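# Right a fallen can on the belt with two arms

## Task

Set the can that has tipped over upright again, resting on one of its flat ends on the belt next to the other cans, while the other cans stay upright and roughly in their current spots; at the end neither arm may be in contact with any can.

## Robot and tools

Robot: two arms, left_arm and right_arm, each with a two-finger gripper. Calibrated bases in the scene frame: left_arm at (+0.009, +0.296, +0.028) m, quat_wxyz (+1.000, 0, 0, +0.010); right_arm at (-0.005, -0.288, +0.016) m, unrotated. A camera stand is fixed to the floor behind the arms. Loose objects may occasionally get a small external nudge.

Frames. Scene frame: origin at table-top height midway between the nominal bases, +z up, +x outward over the table, left_arm on the +y side (arm names do not match image sides). Each arm reports its hand pose, velocities, targets and wrist-camera pose in its own base frame; fixed cameras and the table use the scene frame. Gripper axes: fingers point along +z, open and close along y. end_effector_position is the point between the pads, just under 1 cm behind the tips. Reported positions and orientations can be wrong by a few cm, worse at long reach.

Command row layout (used by execute_actions and move): one flat list of 14 numbers, each in [-1, 1]: left_arm dx, dy, dz, rx, ry, rz, opening, then right_arm in the same order. Always send all 14 even if one arm is idle. dx..rz are offsets, not poses: they are measured from that arm's Hand target at the start of the action or move, along that arm's own base axes, with rotation about the Hand target position. Scale: 1.0 = 0.6 m for dx, dy, dz and 180 degrees for the rotation vector (rx, ry, rz). A translation longer than 1.0 is scaled down along its direction. Opening is absolute: +1 fully open (about 87 mm between pads), +0.5 about 69 mm, 0 about 43 mm, -0.5 about 18 mm, -1 closed. A 0 in the opening slot is a real command; to leave a gripper alone resend its present value (see Tool commands).

execute_actions(actions, cameras): actions is a list of actions; each action is up to 15 rows, one per 1/30 s step, and a short action repeats its last row to fill 15 steps. Every row in an action is offset from the same start pose, not from the previous row; a new action starts from the current Hand target, so repeating an offset keeps moving. Sending six zeros re-requests the Hand target. An empty actions list returns state plus all camera images. cameras: list of names, ["all"], or []; an unknown name invalidates the call.

move(target, speed, blend, opening_speed, blocking, cameras): straight-line paths toward target, which is one 14-number row or up to 15 rows; all rows are offsets from the Hand targets at the move's start. speed in m/s, 0.002 to 2.9, default 0.25 (rotation up to twice that in rad/s), one value or one per target. blend in m rounds corners between list targets; 0 stops at each. opening_speed (0.2 or more, per second on the -1..+1 scale) ramps the fingers. blocking=false returns after about 0.5 s while the move continues. Paths do not avoid objects or the other arm; faster moves lag, stray and hit harder, and targets set deeper past a contact press harder. Avoid paths passing near an arm's own base (it can flip the shoulder). Result adds a move: line such as done, off_target, moving, held or fault, and limits (paced = pose clipped, held = steps withheld). Paths are capped at 10 s.

wait(seconds 0 to 10): lets time pass holding commands; returns early if a running move ends. stop(): brakes a running move. zoom_image(camera, region [x0,y0,x1,y1], at most 504x504 px) enlarges part of the latest image of cam_head_left, cam_head_right, cam_left_wrist or cam_right_wrist. finished_scene(scene): ends the current scene (give its number); irreversible, and call nothing else in the same reply after it.

Results: end_effector_position (m) and end_effector_quat_wxyz per arm in its base frame; Hand target (last commanded pose after clipping, the base for next offsets); Tool commands; grip_measured on the command scale (Joint positions gives it 0 closed to 1 open), possibly off by about 1 mm; Joint positions, velocities (may read within noise), torques (include arm weight; joints 1-3 wrap at ±28 N m); motor temperatures; step-by-step positions for execute_actions only. Camera images: cam_head_left, cam_head_right, cam_left_wrist, cam_right_wrist, each 672x504.

Behaviour: orientation commands are clipped to 40 degrees from the measured one each step. Grippers often settle short or sag and tilt; check after each motion and send the missing offset. Small moves may not happen or go sideways. To grip, command about 0.04 below grip_measured at first contact; pads give up to about 20 N. An arm blocked by something keeps pushing until commanded back past its gripper.

Joint ranges (rad): waist -2.618 to 3.054, shoulder 0 to 3.142, elbow 0 to 3.142 (straight 2.901), wrist pitch and yaw ±1.571, wrist roll ±2.094.

Avoid: dropping the can or releasing it while moving, hitting or pushing hard, knocking other cans over, anything leaving the table, the arms touching or one gripper closing on the other, forces on wrist-camera cables (they count as touching), and arm stops. Heat: holding loads, stretched arms or pushing at unreachable poses heat motors; MOTOR HOT at 75 °C, fold-and-idle fault at 90 °C, collapse at 100 °C. Finish with both grippers clear of all cans.

Each tool is called after "Emit:" as name(argument=value, ...), one argument or row to a line, values as JSON.

## Session

Emit:
execute_actions(
  actions=[],
)

Nothing of this call was run. Scene 2 begins with your next reply.

Emit:
execute_actions(
  actions=[],
)

Scene clock: 0.00 s.
left_arm: end_effector_position=(+0.2462, -0.1205, +0.1921) grip_measured=+0.991 end_effector_quat_wxyz=(+0.458, +0.077, +0.848, -0.256) | right_arm: end_effector_position=(+0.2117, +0.1694, +0.2819) grip_measured=+1.000 end_effector_quat_wxyz=(+0.553, -0.045, +0.811, +0.187)
Joint positions: left_arm=[-0.195 0.766 0.701 -0.435 0.36 -0.228 0.995] | right_arm=[0.947 0.761 0.962 -0.581 0.533 0.471 1]
Joint velocities: within noise
Joint torques (N m): no reading
Motor temperatures (°C): left_arm=[14 20 19 19 13 15 18] | right_arm=[15 21 22 17 17 14 17]
Heat: left arm: 20 °C; right arm: 22 °C.
Hand target: left_arm +0.2479, -0.1208, +0.1980; +0.466, +0.079, +0.843, -0.256 | right_arm +0.2125, +0.1701, +0.2896; +0.559, -0.041, +0.805, +0.194
Tool commands: left_gripper/opening=+1.0 right_gripper/opening=+1.0

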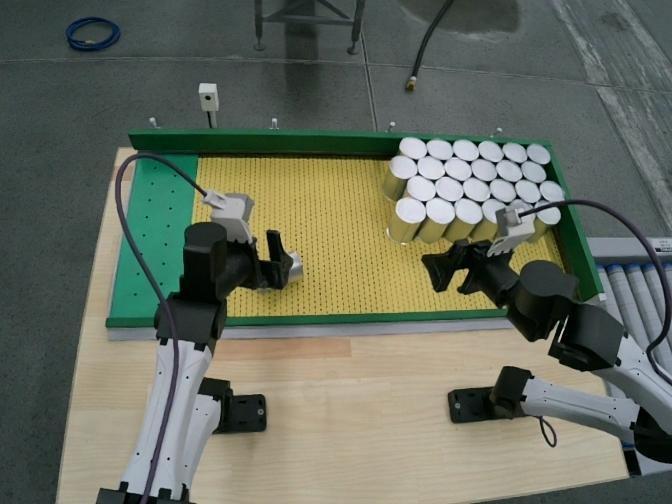

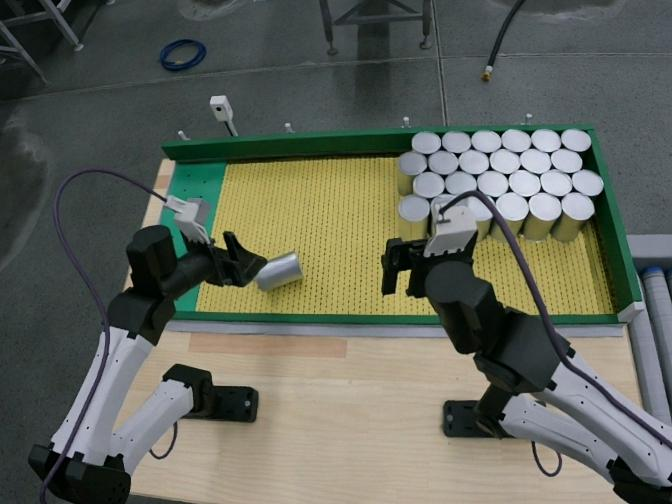

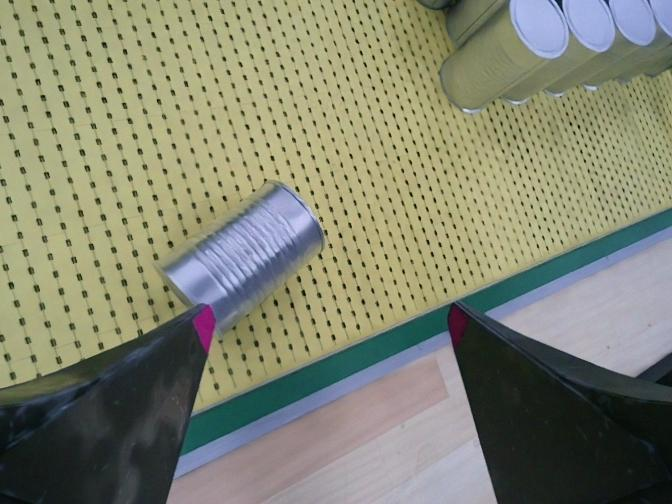

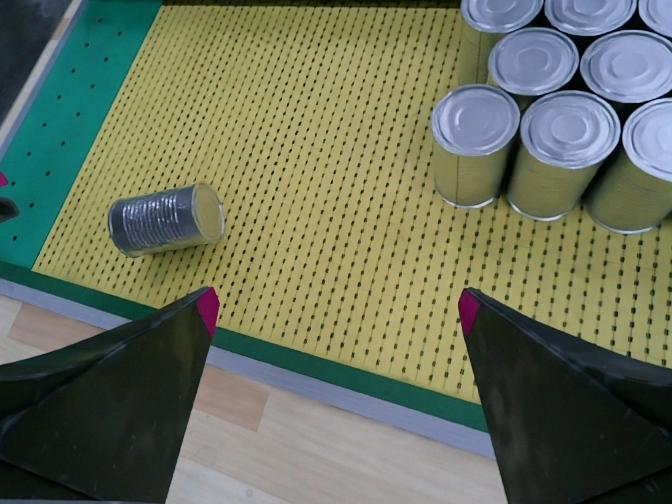

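Emit:
move(
  target=[0.11,-0.06,-0.113,0.333,0.164,-0.293,1,0,-0.25,0,0,0,0,1],
  speed=0.5,
  cameras=["cam_left_wrist","cam_head_right"],
)

Scene clock: 28.53 s.
left_arm: end_effector_position=(+0.3088, -0.1545, +0.1299) grip_measured=+0.990 end_effector_quat_wxyz=(+0.000, +0.568, +0.823, -0.006) | right_arm: end_effector_position=(+0.2121, +0.0193, +0.2796) grip_measured=+1.000 end_effector_quat_wxyz=(+0.550, -0.027, +0.811, +0.196)
Joint positions: left_arm=[-0.533 1.984 1.841 -1.428 0.012 0.675 0.995] | right_arm=[-0.587 0.66 0.985 -0.855 -0.892 -0.12 1]
Joint torques (N m): left_arm=[-0.1 -9.13 7.28 0.4 -0.06 0.22] | right_arm=[-0.65 1.72 8.46 1.76 -0.41 -0.15]
Heat: left arm: 23 °C; right arm: 25 °C.
Hand target: left_arm +0.3139, -0.1568, +0.1304; +0.000, +0.573, +0.820, -0.001 | right_arm +0.2125, +0.0201, +0.2896; +0.559, -0.041, +0.805, +0.194
Off the commanded pose: left_arm 0.006 m, 1 deg | right_arm 0.010 m, 2 deg.
move: done
Images, in order (width x height): cam_head_right 672x504, cam_left_wrist 672x504.

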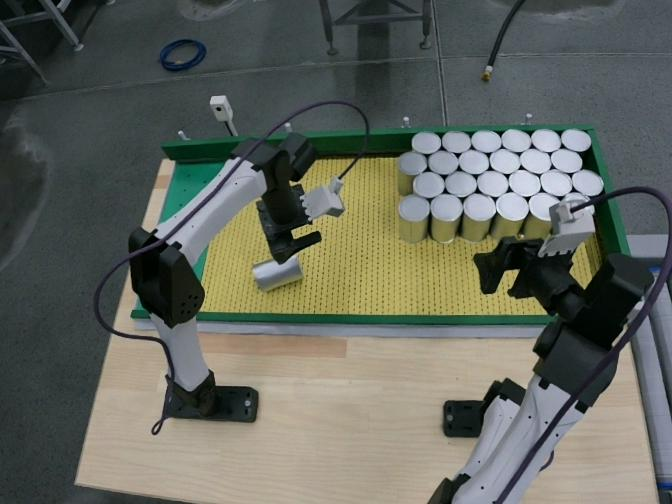

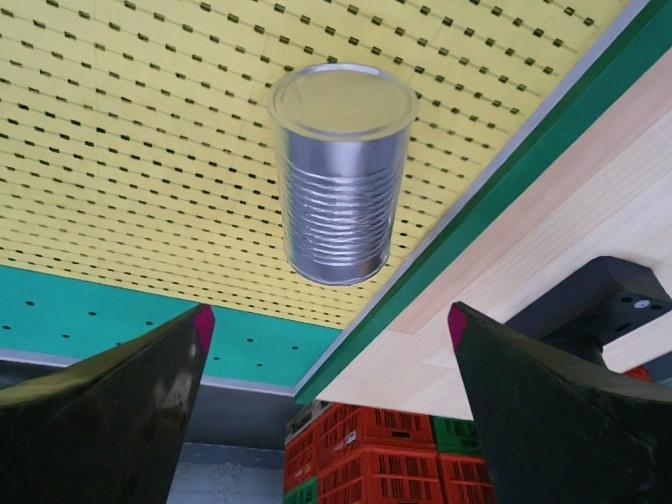

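Emit:
move(
  target=[
    [-0.008,-0.003,-0.167,0,0,0,1,0,0,0,0,0,0,1],
    [-0.008,-0.003,-0.167,0,0,0,0.38,0,0,0,0,0,0,1],
  ],
  opening_speed=1.0,
  speed=0.2,
  cameras=["cam_left_wrist","cam_head_right"],
)

Scene clock: 36.57 s.
left_arm: end_effector_position=(+0.3098, -0.1576, +0.0377) grip_measured=+0.401 end_effector_quat_wxyz=(+0.006, +0.571, +0.821, -0.004) | right_arm: end_effector_position=(+0.2120, +0.0194, +0.2796) grip_measured=+1.000 end_effector_quat_wxyz=(+0.550, -0.028, +0.811, +0.196)
Joint positions: left_arm=[-0.541 2.012 1.513 -1.061 0.01 0.675 0.701] | right_arm=[-0.587 0.66 0.985 -0.855 -0.893 -0.121 1]
Joint torques (N m): left_arm=[-0.39 -9.63 4.26 0.66 -0.03 0.1] | right_arm=[-0.66 1.7 8.46 1.75 -0.41 -0.15]
Heat: left arm: 22 °C; right arm: 25 °C.
Hand target: left_arm +0.3091, -0.1586, +0.0301; +0.000, +0.573, +0.820, -0.001 | right_arm +0.2125, +0.0201, +0.2896; +0.559, -0.041, +0.805, +0.194
Off the commanded pose: left_arm 0.008 m, 1 deg | right_arm 0.010 m, 2 deg.
move: done
Images, in order (width x height): cam_head_right 672x504, cam_left_wrist 672x504.

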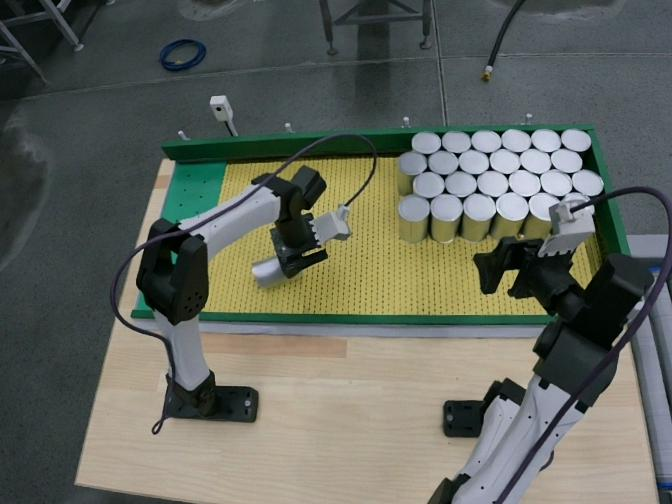

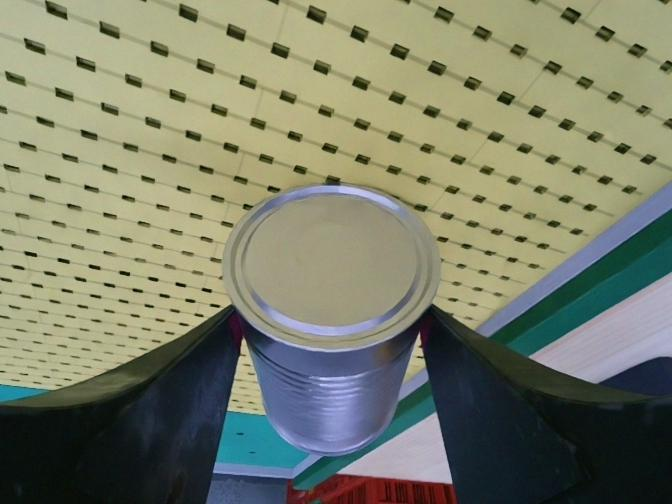

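Emit:
move(
  target=[0,0,0,0,0,0,0.25,0,0,0,0,0,0,1],
  opening_speed=0.6,
)

Scene clock: 39.07 s.
left_arm: end_effector_position=(+0.3098, -0.1576, +0.0377) grip_measured=+0.401 end_effector_quat_wxyz=(+0.006, +0.571, +0.821, -0.004) | right_arm: end_effector_position=(+0.2120, +0.0194, +0.2796) grip_measured=+1.000 end_effector_quat_wxyz=(+0.550, -0.028, +0.811, +0.196)
Joint positions: left_arm=[-0.541 2.012 1.513 -1.061 0.01 0.675 0.701] | right_arm=[-0.587 0.66 0.985 -0.855 -0.893 -0.121 1]
Joint torques (N m): left_arm=[-0.39 -9.63 4.26 0.66 -0.03 0.1] | right_arm=[-0.65 1.73 8.5 1.75 -0.41 -0.15]
Heat: left arm: 22 °C; right arm: 26 °C.
Hand target: left_arm +0.3091, -0.1586, +0.0301; +0.000, +0.573, +0.820, -0.001 | right_arm +0.2125, +0.0201, +0.2896; +0.559, -0.041, +0.805, +0.194
Off the commanded pose: left_arm 0.008 m, 1 deg | right_arm 0.010 m, 2 deg.
move: done

Emit:
move(
  target=[
    [0,0,0.15,0,0,0,0.35,0,0,0,0,0,0,1],
    [0.135,-0.18,0.25,-0.501,-0.182,0,0.35,0,0,0,0,0,0,1],
  ],
  speed=0.5,
  blend=[0.03,0],
  cameras=["all"],
)

Emit:
zoom_image(
  camera="cam_head_right",
  region=[240, 110, 480, 290],
)

Scene clock: 49.80 s.
left_arm: end_effector_position=(+0.3903, -0.2645, +0.1893) grip_measured=+0.350 end_effector_quat_wxyz=(+0.611, +0.389, +0.542, -0.426) | right_arm: end_effector_position=(+0.2120, +0.0194, +0.2795) grip_measured=+1.000 end_effector_quat_wxyz=(+0.550, -0.028, +0.811, +0.196)
Joint positions: left_arm=[-0.283 1.823 0.836 1.173 0.94 -0.138 0.675] | right_arm=[-0.587 0.66 0.985 -0.856 -0.893 -0.121 1]
Joint torques (N m): left_arm=[-0.39 -7.23 3.88 2.01 -0.23 0.09] | right_arm=[-0.65 1.74 8.47 1.75 -0.41 -0.14]
Motor temperatures (°C): left_arm=[14 25 22 21 13 15 18] | right_arm=[15 20 26 22 17 14 17]
Heat: left arm: 25 °C; right arm: 26 °C.
Hand target: left_arm +0.3901, -0.2666, +0.1801; +0.608, +0.383, +0.548, -0.428 | right_arm +0.2124, +0.0201, +0.2896; +0.559, -0.041, +0.805, +0.194
Off the commanded pose: left_arm 0.009 m, 1 deg | right_arm 0.010 m, 2 deg.
move: done

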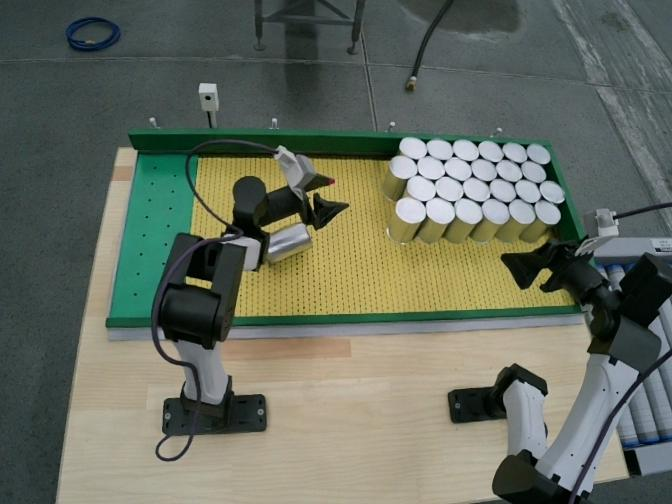

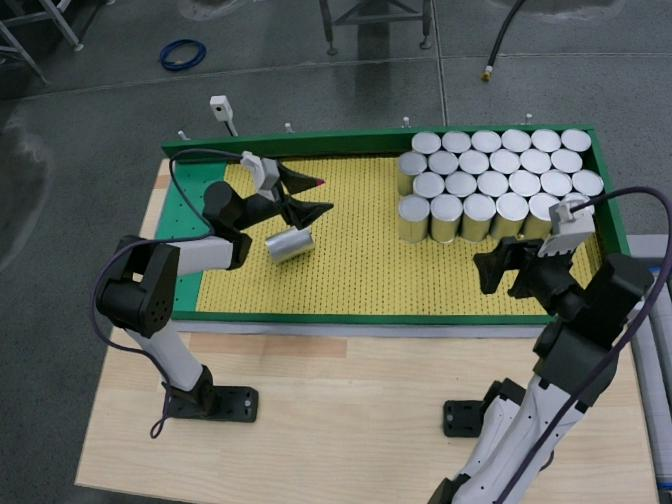

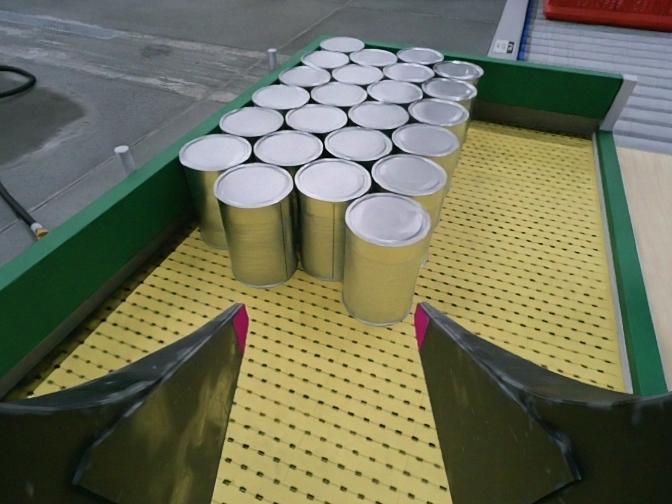

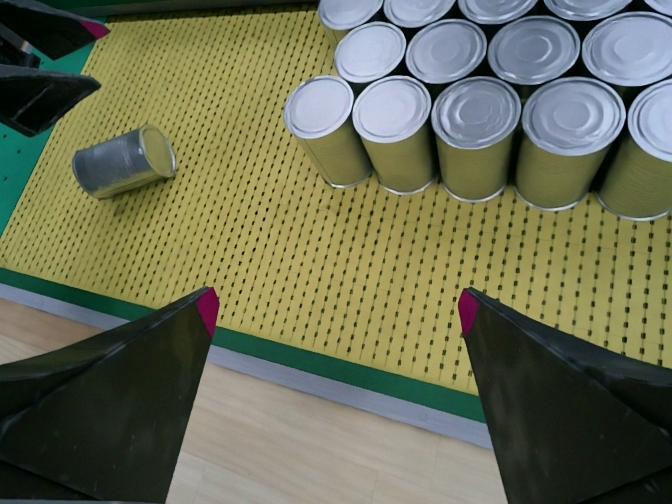

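Scaled by 2.100 from the camera's 672x504 image, which has a finer 960x720 frame.

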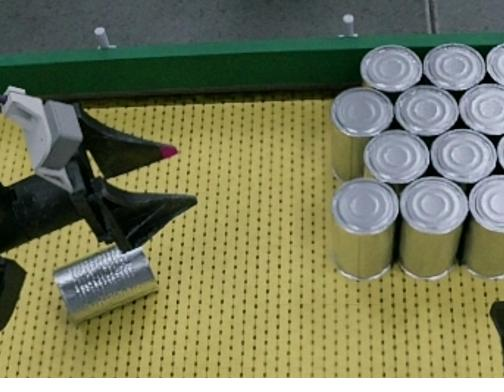

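Emit:
move(
  target=[-0.025,0.127,-0.05,0.501,0.182,0,1,0,0,0,0,0,0,1],
  speed=0.5,
  cameras=["cam_left_wrist","cam_head_right"],
)

Scene clock: 71.77 s.
left_arm: end_effector_position=(+0.3720, -0.1883, +0.1508) grip_measured=+0.990 end_effector_quat_wxyz=(+0.049, +0.576, +0.816, +0.001) | right_arm: end_effector_position=(+0.2120, +0.0194, +0.2795) grip_measured=+1.000 end_effector_quat_wxyz=(+0.550, -0.028, +0.811, +0.196)
Joint positions: left_arm=[-0.53 2.246 2.34 -1.566 0.006 0.698 0.995] | right_arm=[-0.587 0.66 0.985 -0.856 -0.893 -0.121 1]
Joint torques (N m): left_arm=[-0.12 -11.32 6.99 0.61 -0.03 0.04] | right_arm=[-0.66 1.77 8.49 1.77 -0.4 -0.15]
Heat: left arm: 26 °C; right arm: 27 °C.
Hand target: left_arm +0.3751, -0.1904, +0.1501; +0.000, +0.573, +0.820, -0.001 | right_arm +0.2124, +0.0201, +0.2896; +0.559, -0.041, +0.805, +0.194
Off the commanded pose: left_arm 0.004 m, 6 deg | right_arm 0.010 m, 2 deg.
joint sent to its limit (left arm) — joint 4 (wrist pitch), lower limit. The joint targets are off in orientation, not in position.
move: off_target (left_arm)
Images, in order (width x height): cam_head_right 672x504, cam_left_wrist 672x504.

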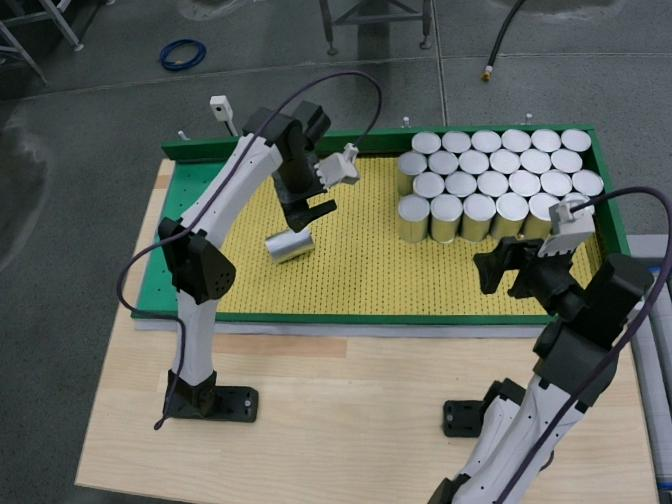

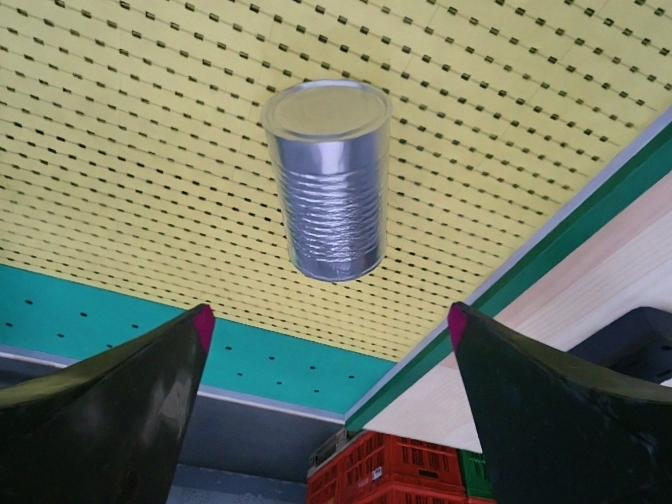

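Emit:
move(
  target=[
    [-0.003,-0.002,-0.22,0,0,0.017,1,0,0,0,0,0,0,1],
    [-0.003,-0.002,-0.22,0,0,0.017,0.25,0,0,0,0,0,0,1],
  ],
  opening_speed=1.0,
  speed=0.2,
  cameras=["cam_left_wrist"],
)

Scene clock: 80.27 s.
left_arm: end_effector_position=(+0.3734, -0.1901, +0.0267) grip_measured=+0.435 end_effector_quat_wxyz=(+0.004, +0.552, +0.834, +0.000) | right_arm: end_effector_position=(+0.2120, +0.0194, +0.2795) grip_measured=+1.000 end_effector_quat_wxyz=(+0.550, -0.028, +0.811, +0.196)
Joint positions: left_arm=[-0.53 2.317 1.955 -1.2 0 0.64 0.717] | right_arm=[-0.587 0.66 0.985 -0.856 -0.893 -0.121 1]
Joint torques (N m): left_arm=[0.1 -12.34 4.59 0.66 0.08 0.06] | right_arm=[-0.66 1.72 8.47 1.75 -0.41 -0.15]
Heat: left arm: 29 °C; right arm: 27 °C.
Hand target: left_arm +0.3733, -0.1917, +0.0182; +0.000, +0.551, +0.835, -0.001 | right_arm +0.2124, +0.0201, +0.2896; +0.559, -0.041, +0.805, +0.194
Off the commanded pose: left_arm 0.009 m, 0 deg | right_arm 0.010 m, 2 deg.
move: done
Images, in order (width x height): cam_left_wrist 672x504.

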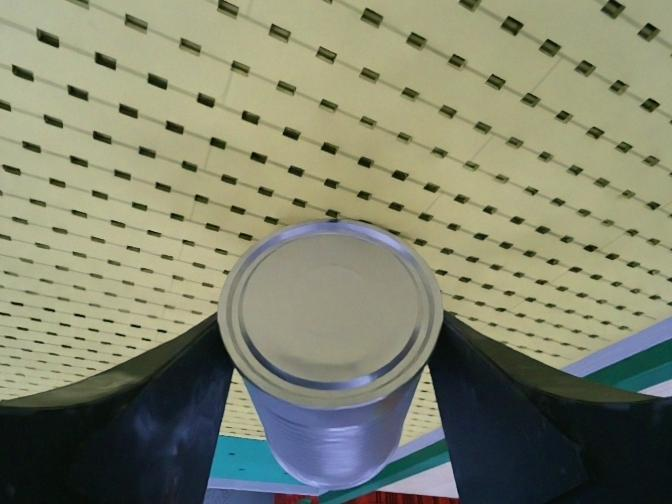

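Emit:
move(
  target=[
    [0,0,0.13,0,0,0,0.25,0,0,0,0,0,0,1],
    [0.078,-0.163,0.25,-0.474,-0.201,0,0.25,0,0,0,0,0,0,1],
  ],
  speed=0.4,
  blend=[0.02,0],
  cameras=["all"],
)

Scene clock: 86.80 s.
left_arm: end_effector_position=(+0.4158, -0.2848, +0.1513) grip_measured=+0.435 end_effector_quat_wxyz=(+0.571, +0.376, +0.606, -0.407) | right_arm: end_effector_position=(+0.2120, +0.0194, +0.2795) grip_measured=+1.000 end_effector_quat_wxyz=(+0.550, -0.028, +0.811, +0.196)
Joint positions: left_arm=[-0.336 1.905 0.953 0.926 0.838 -0.045 0.717] | right_arm=[-0.587 0.66 0.985 -0.856 -0.893 -0.121 1]
Joint torques (N m): left_arm=[-0.46 -9.95 5.22 2.88 -0.09 0.04] | right_arm=[-0.65 1.69 8.49 1.76 -0.42 -0.14]
Motor temperatures (°C): left_arm=[14 32 22 22 13 15 18] | right_arm=[15 20 28 23 17 14 17]
Heat: left arm: 32 °C; right arm: 28 °C.
Hand target: left_arm +0.4201, -0.2895, +0.1681; +0.603, +0.380, +0.576, -0.401 | right_arm +0.2124, +0.0201, +0.2896; +0.559, -0.041, +0.805, +0.194
Off the commanded pose: left_arm 0.018 m, 5 deg | right_arm 0.010 m, 2 deg.
move: off_target (left_arm)

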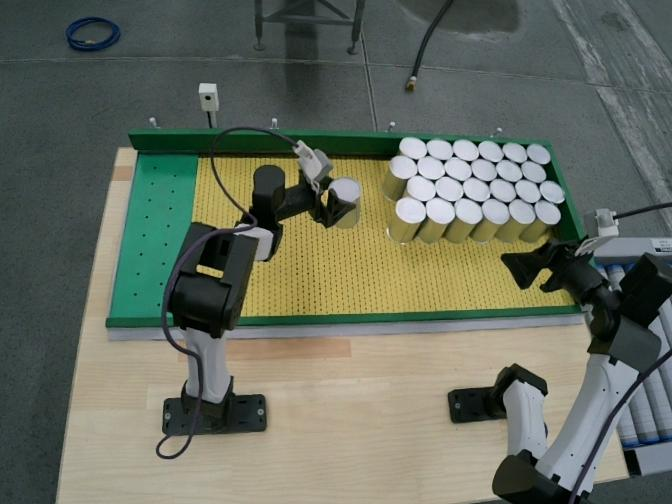

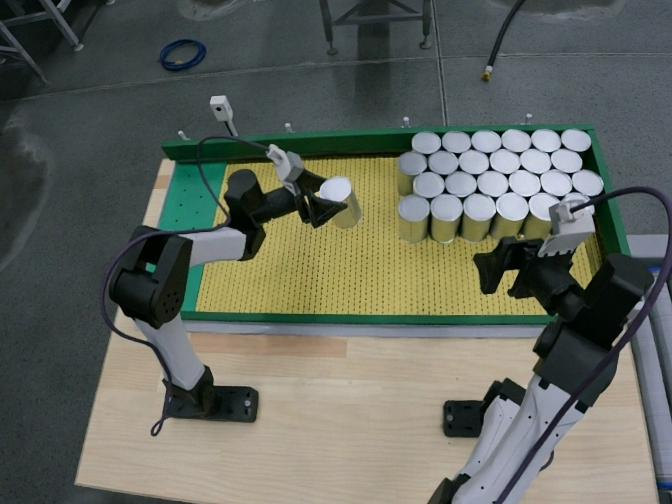

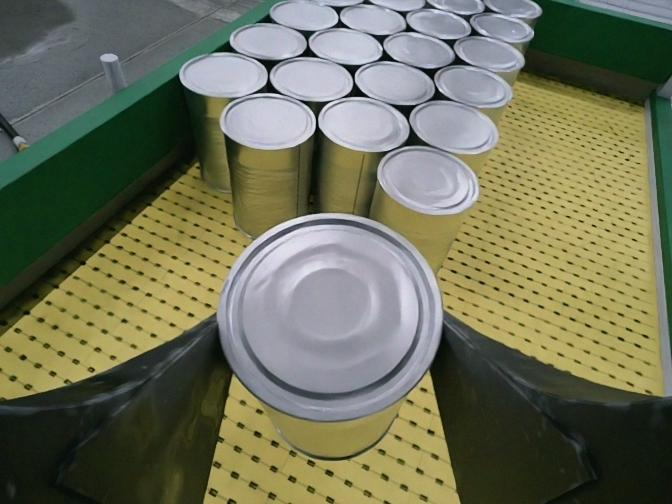

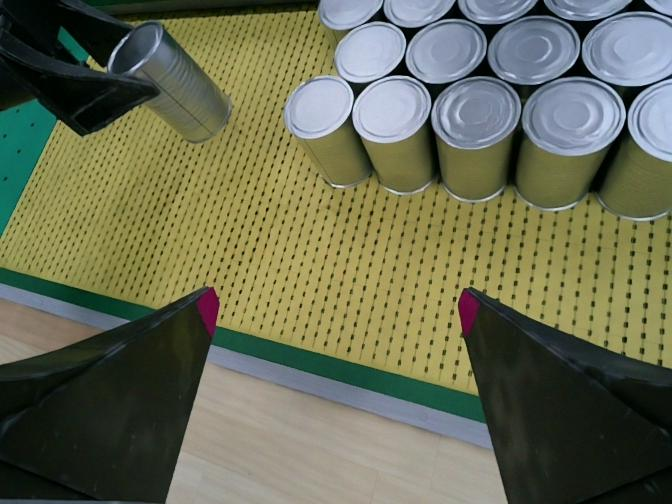

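Emit:
move(
  target=[
    [0.003,-0.101,-0.03,0.008,-0.019,0,0.25,0,0,0,0,0,0,1],
    [0.003,-0.101,-0.105,0.008,-0.019,0,0.25,0,0,0,0,0,0,1],
  ],
  speed=[0.2,0.12],
  blend=[0.02,0],
  cameras=["cam_left_wrist","cam_head_right","cam_right_wrist"],
)

Scene clock: 98.70 s.
left_arm: end_effector_position=(+0.4045, -0.3450, +0.0820) grip_measured=+0.435 end_effector_quat_wxyz=(+0.574, +0.401, +0.596, -0.394) | right_arm: end_effector_position=(+0.2120, +0.0194, +0.2795) grip_measured=+1.000 end_effector_quat_wxyz=(+0.550, -0.028, +0.811, +0.196)
Joint positions: left_arm=[-0.493 2.144 0.968 1.135 0.701 0.018 0.717] | right_arm=[-0.587 0.66 0.985 -0.856 -0.893 -0.121 1]
Joint torques (N m): left_arm=[0.55 -10.22 7.54 2.74 -0.16 0.18] | right_arm=[-0.68 1.74 8.44 1.76 -0.41 -0.14]
Motor temperatures (°C): left_arm=[14 32 23 27 13 15 18] | right_arm=[15 20 28 23 17 14 17]
Heat: left arm: 32 °C; right arm: 28 °C.
Hand target: left_arm +0.4220, -0.3500, +0.1051; +0.615, +0.400, +0.562, -0.382 | right_arm +0.2125, +0.0201, +0.2896; +0.559, -0.041, +0.805, +0.194
Off the commanded pose: left_arm 0.029 m, 6 deg | right_arm 0.010 m, 2 deg.
move: off_target (left_arm)
Images, in order (width x height): cam_head_right 672x504, cam_left_wrist 672x504, cam_right_wrist 672x504.

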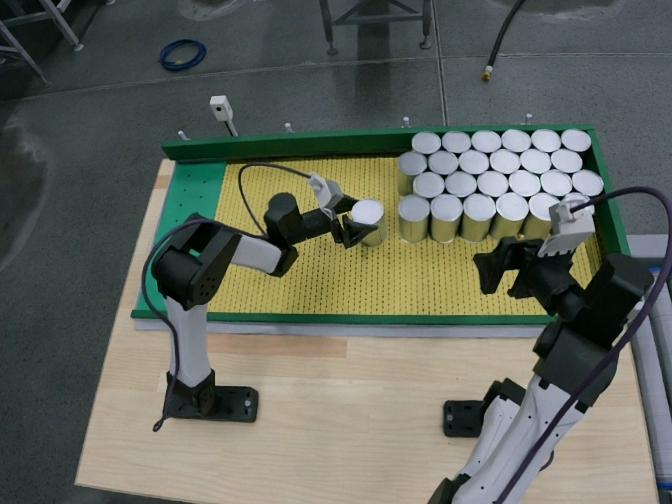

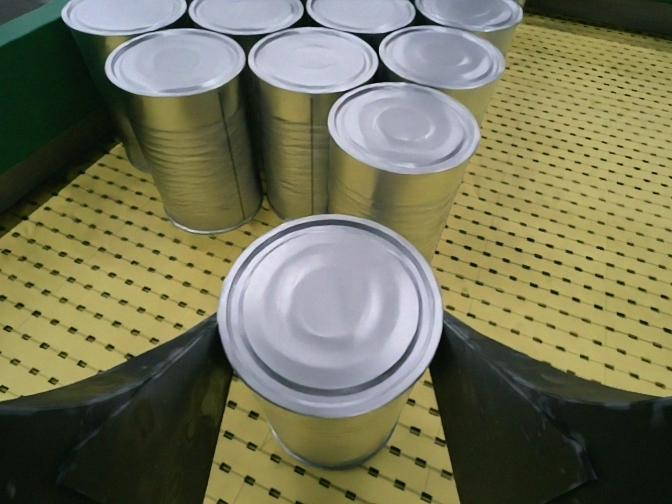

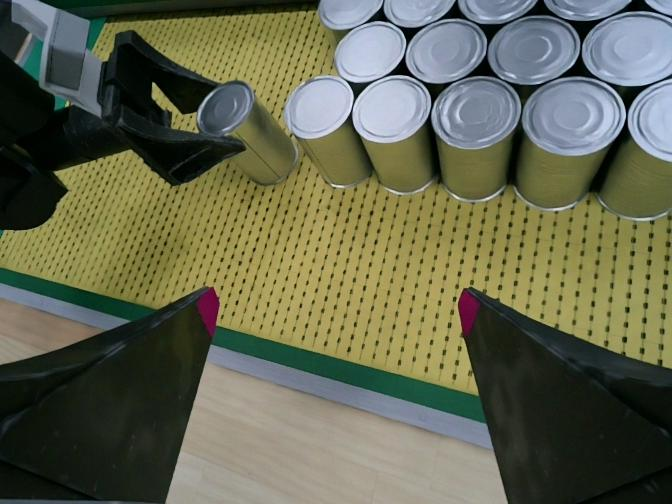

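Emit:
move(
  target=[0,0,-0.02,-0.011,-0.005,0,0.25,0,0,0,0,0,0,1],
  speed=0.05,
)

Emit:
move(
  target=[0,0,-0.012,0,0,0,0.25,0,0,0,0,0,0,1],
  speed=0.05,
  cameras=["cam_left_wrist","cam_right_wrist"],
)

Emit:
zoom_image(
  camera="cam_right_wrist",
  region=[180, 60, 380, 210],
)

Scene clock: 105.33 s.
left_arm: end_effector_position=(+0.4090, -0.3482, +0.0803) grip_measured=+0.435 end_effector_quat_wxyz=(+0.599, +0.397, +0.571, -0.398) | right_arm: end_effector_position=(+0.2120, +0.0194, +0.2795) grip_measured=+1.000 end_effector_quat_wxyz=(+0.550, -0.028, +0.811, +0.196)
Joint positions: left_arm=[-0.493 2.215 0.978 1.28 0.701 -0.008 0.717] | right_arm=[-0.587 0.66 0.985 -0.856 -0.893 -0.121 1]
Joint torques (N m): left_arm=[0.69 -10 6.54 2.49 -0.19 0.13] | right_arm=[-0.66 1.72 8.49 1.75 -0.41 -0.14]
Heat: left arm: 33 °C; right arm: 28 °C.
Hand target: left_arm +0.4219, -0.3500, +0.0931; +0.626, +0.392, +0.551, -0.389 | right_arm +0.2125, +0.0201, +0.2896; +0.559, -0.041, +0.805, +0.194
Off the commanded pose: left_arm 0.018 m, 4 deg | right_arm 0.010 m, 2 deg.
move: off_target (left_arm)

Scene clock: 106.17 s.
left_arm: end_effector_position=(+0.4103, -0.3491, +0.0796) grip_measured=+0.435 end_effector_quat_wxyz=(+0.606, +0.397, +0.563, -0.398) | right_arm: end_effector_position=(+0.2120, +0.0194, +0.2795) grip_measured=+1.000 end_effector_quat_wxyz=(+0.550, -0.028, +0.811, +0.196)
Joint positions: left_arm=[-0.493 2.236 0.983 1.321 0.701 -0.011 0.717] | right_arm=[-0.587 0.66 0.985 -0.856 -0.893 -0.121 1]
Joint torques (N m): left_arm=[0.68 -9.7 6.3 2.34 -0.21 0.15] | right_arm=[-0.68 1.73 8.47 1.76 -0.41 -0.16]
Heat: left arm: 33 °C; right arm: 28 °C.
Hand target: left_arm +0.4219, -0.3500, +0.0860; +0.626, +0.392, +0.551, -0.389 | right_arm +0.2125, +0.0201, +0.2896; +0.559, -0.041, +0.805, +0.194
Off the commanded pose: left_arm 0.013 m, 3 deg | right_arm 0.010 m, 2 deg.
move: off_target (left_arm)
Images, in order (width x height): cam_left_wrist 672x504, cam_right_wrist 672x504.

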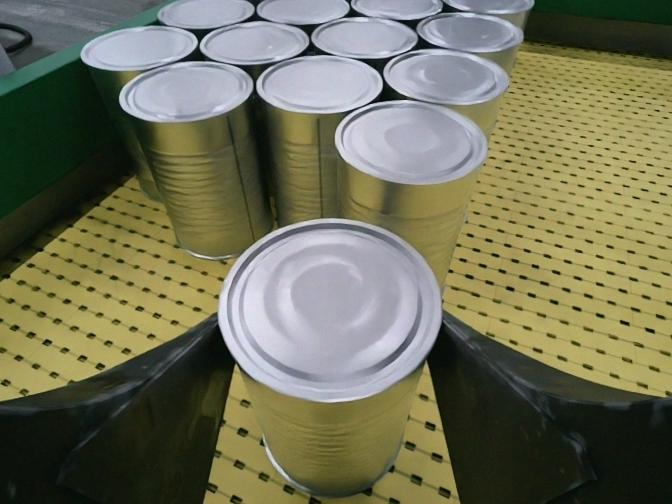

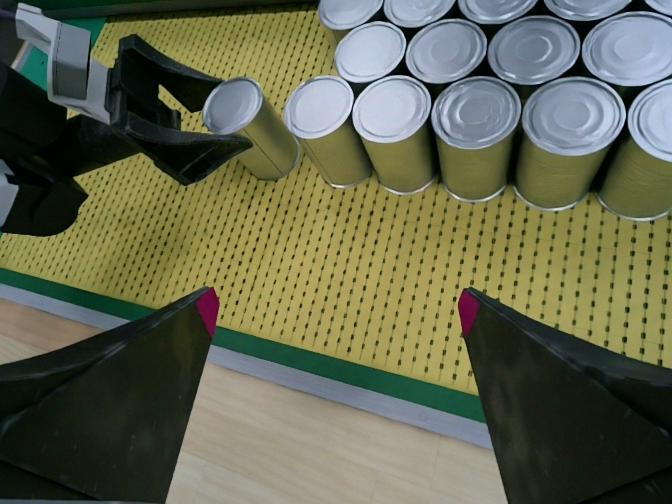

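Scaled by 2.520 from the camera's 672x504 image, which has a finer 960x720 frame.

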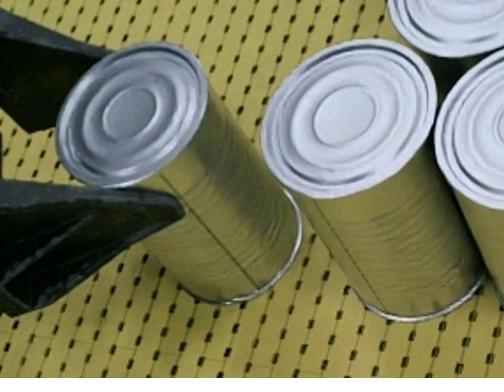

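Emit:
move(
  target=[
    [0,0,0.003,0.013,0.0055,0,0.25,0,0,0,0,0,0,1],
    [0,0,0.008,0.013,0.0055,0,1,0,0,0,0,0,0,1],
    [-0.075,0.187,0.03,0.013,0.0055,0,1,0,0,0,0,0,0,1],
  ],
  speed=[0.06,0.1,0.12],
  opening_speed=0.6,
  cameras=["cam_left_wrist","cam_head_right","cam_head_left"],
)

Scene clock: 115.07 s.
left_arm: end_effector_position=(+0.3792, -0.2394, +0.0849) grip_measured=+0.990 end_effector_quat_wxyz=(+0.597, +0.394, +0.584, -0.384) | right_arm: end_effector_position=(+0.2120, +0.0194, +0.2795) grip_measured=+1.000 end_effector_quat_wxyz=(+0.550, -0.028, +0.811, +0.196)
Joint positions: left_arm=[-0.248 2.022 0.66 1.375 0.918 0.011 0.995] | right_arm=[-0.587 0.66 0.985 -0.856 -0.893 -0.121 1]
Joint torques (N m): left_arm=[0.76 -13.46 2.76 2.09 0.15 0.09] | right_arm=[-0.65 1.72 8.47 1.76 -0.41 -0.14]
Heat: left arm: 34 °C; right arm: 28 °C.
Hand target: left_arm +0.3769, -0.2379, +0.1039; +0.613, +0.401, +0.564, -0.381 | right_arm +0.2125, +0.0201, +0.2896; +0.559, -0.041, +0.805, +0.194
Off the commanded pose: left_arm 0.019 m, 3 deg | right_arm 0.010 m, 2 deg.
move: off_target (left_arm); target 2's new opening was sent with left_arm's hand 0.015 m and 2 deg from that target
Images, in order (width x height): cam_head_left 672x504, cam_head_right 672x504, cam_left_wrist 672x504.

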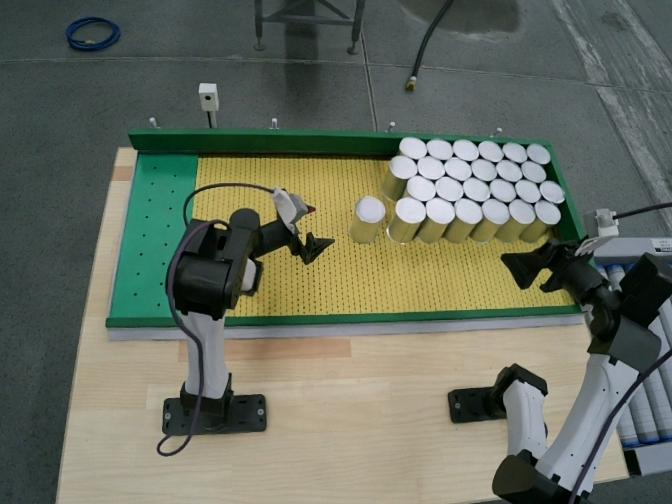

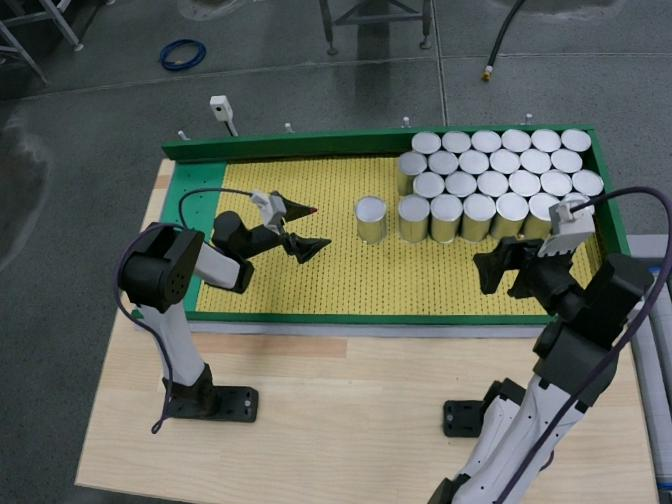

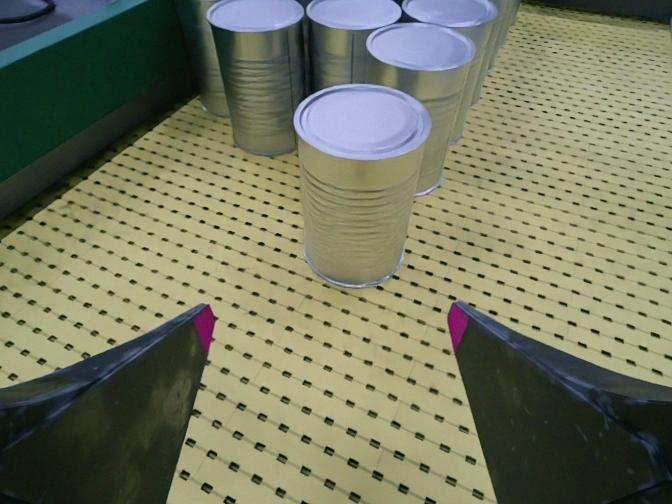

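Standing beside the group.

Emit:
finished_scene(
  scene=2,
)

The scene is finished: the task was done.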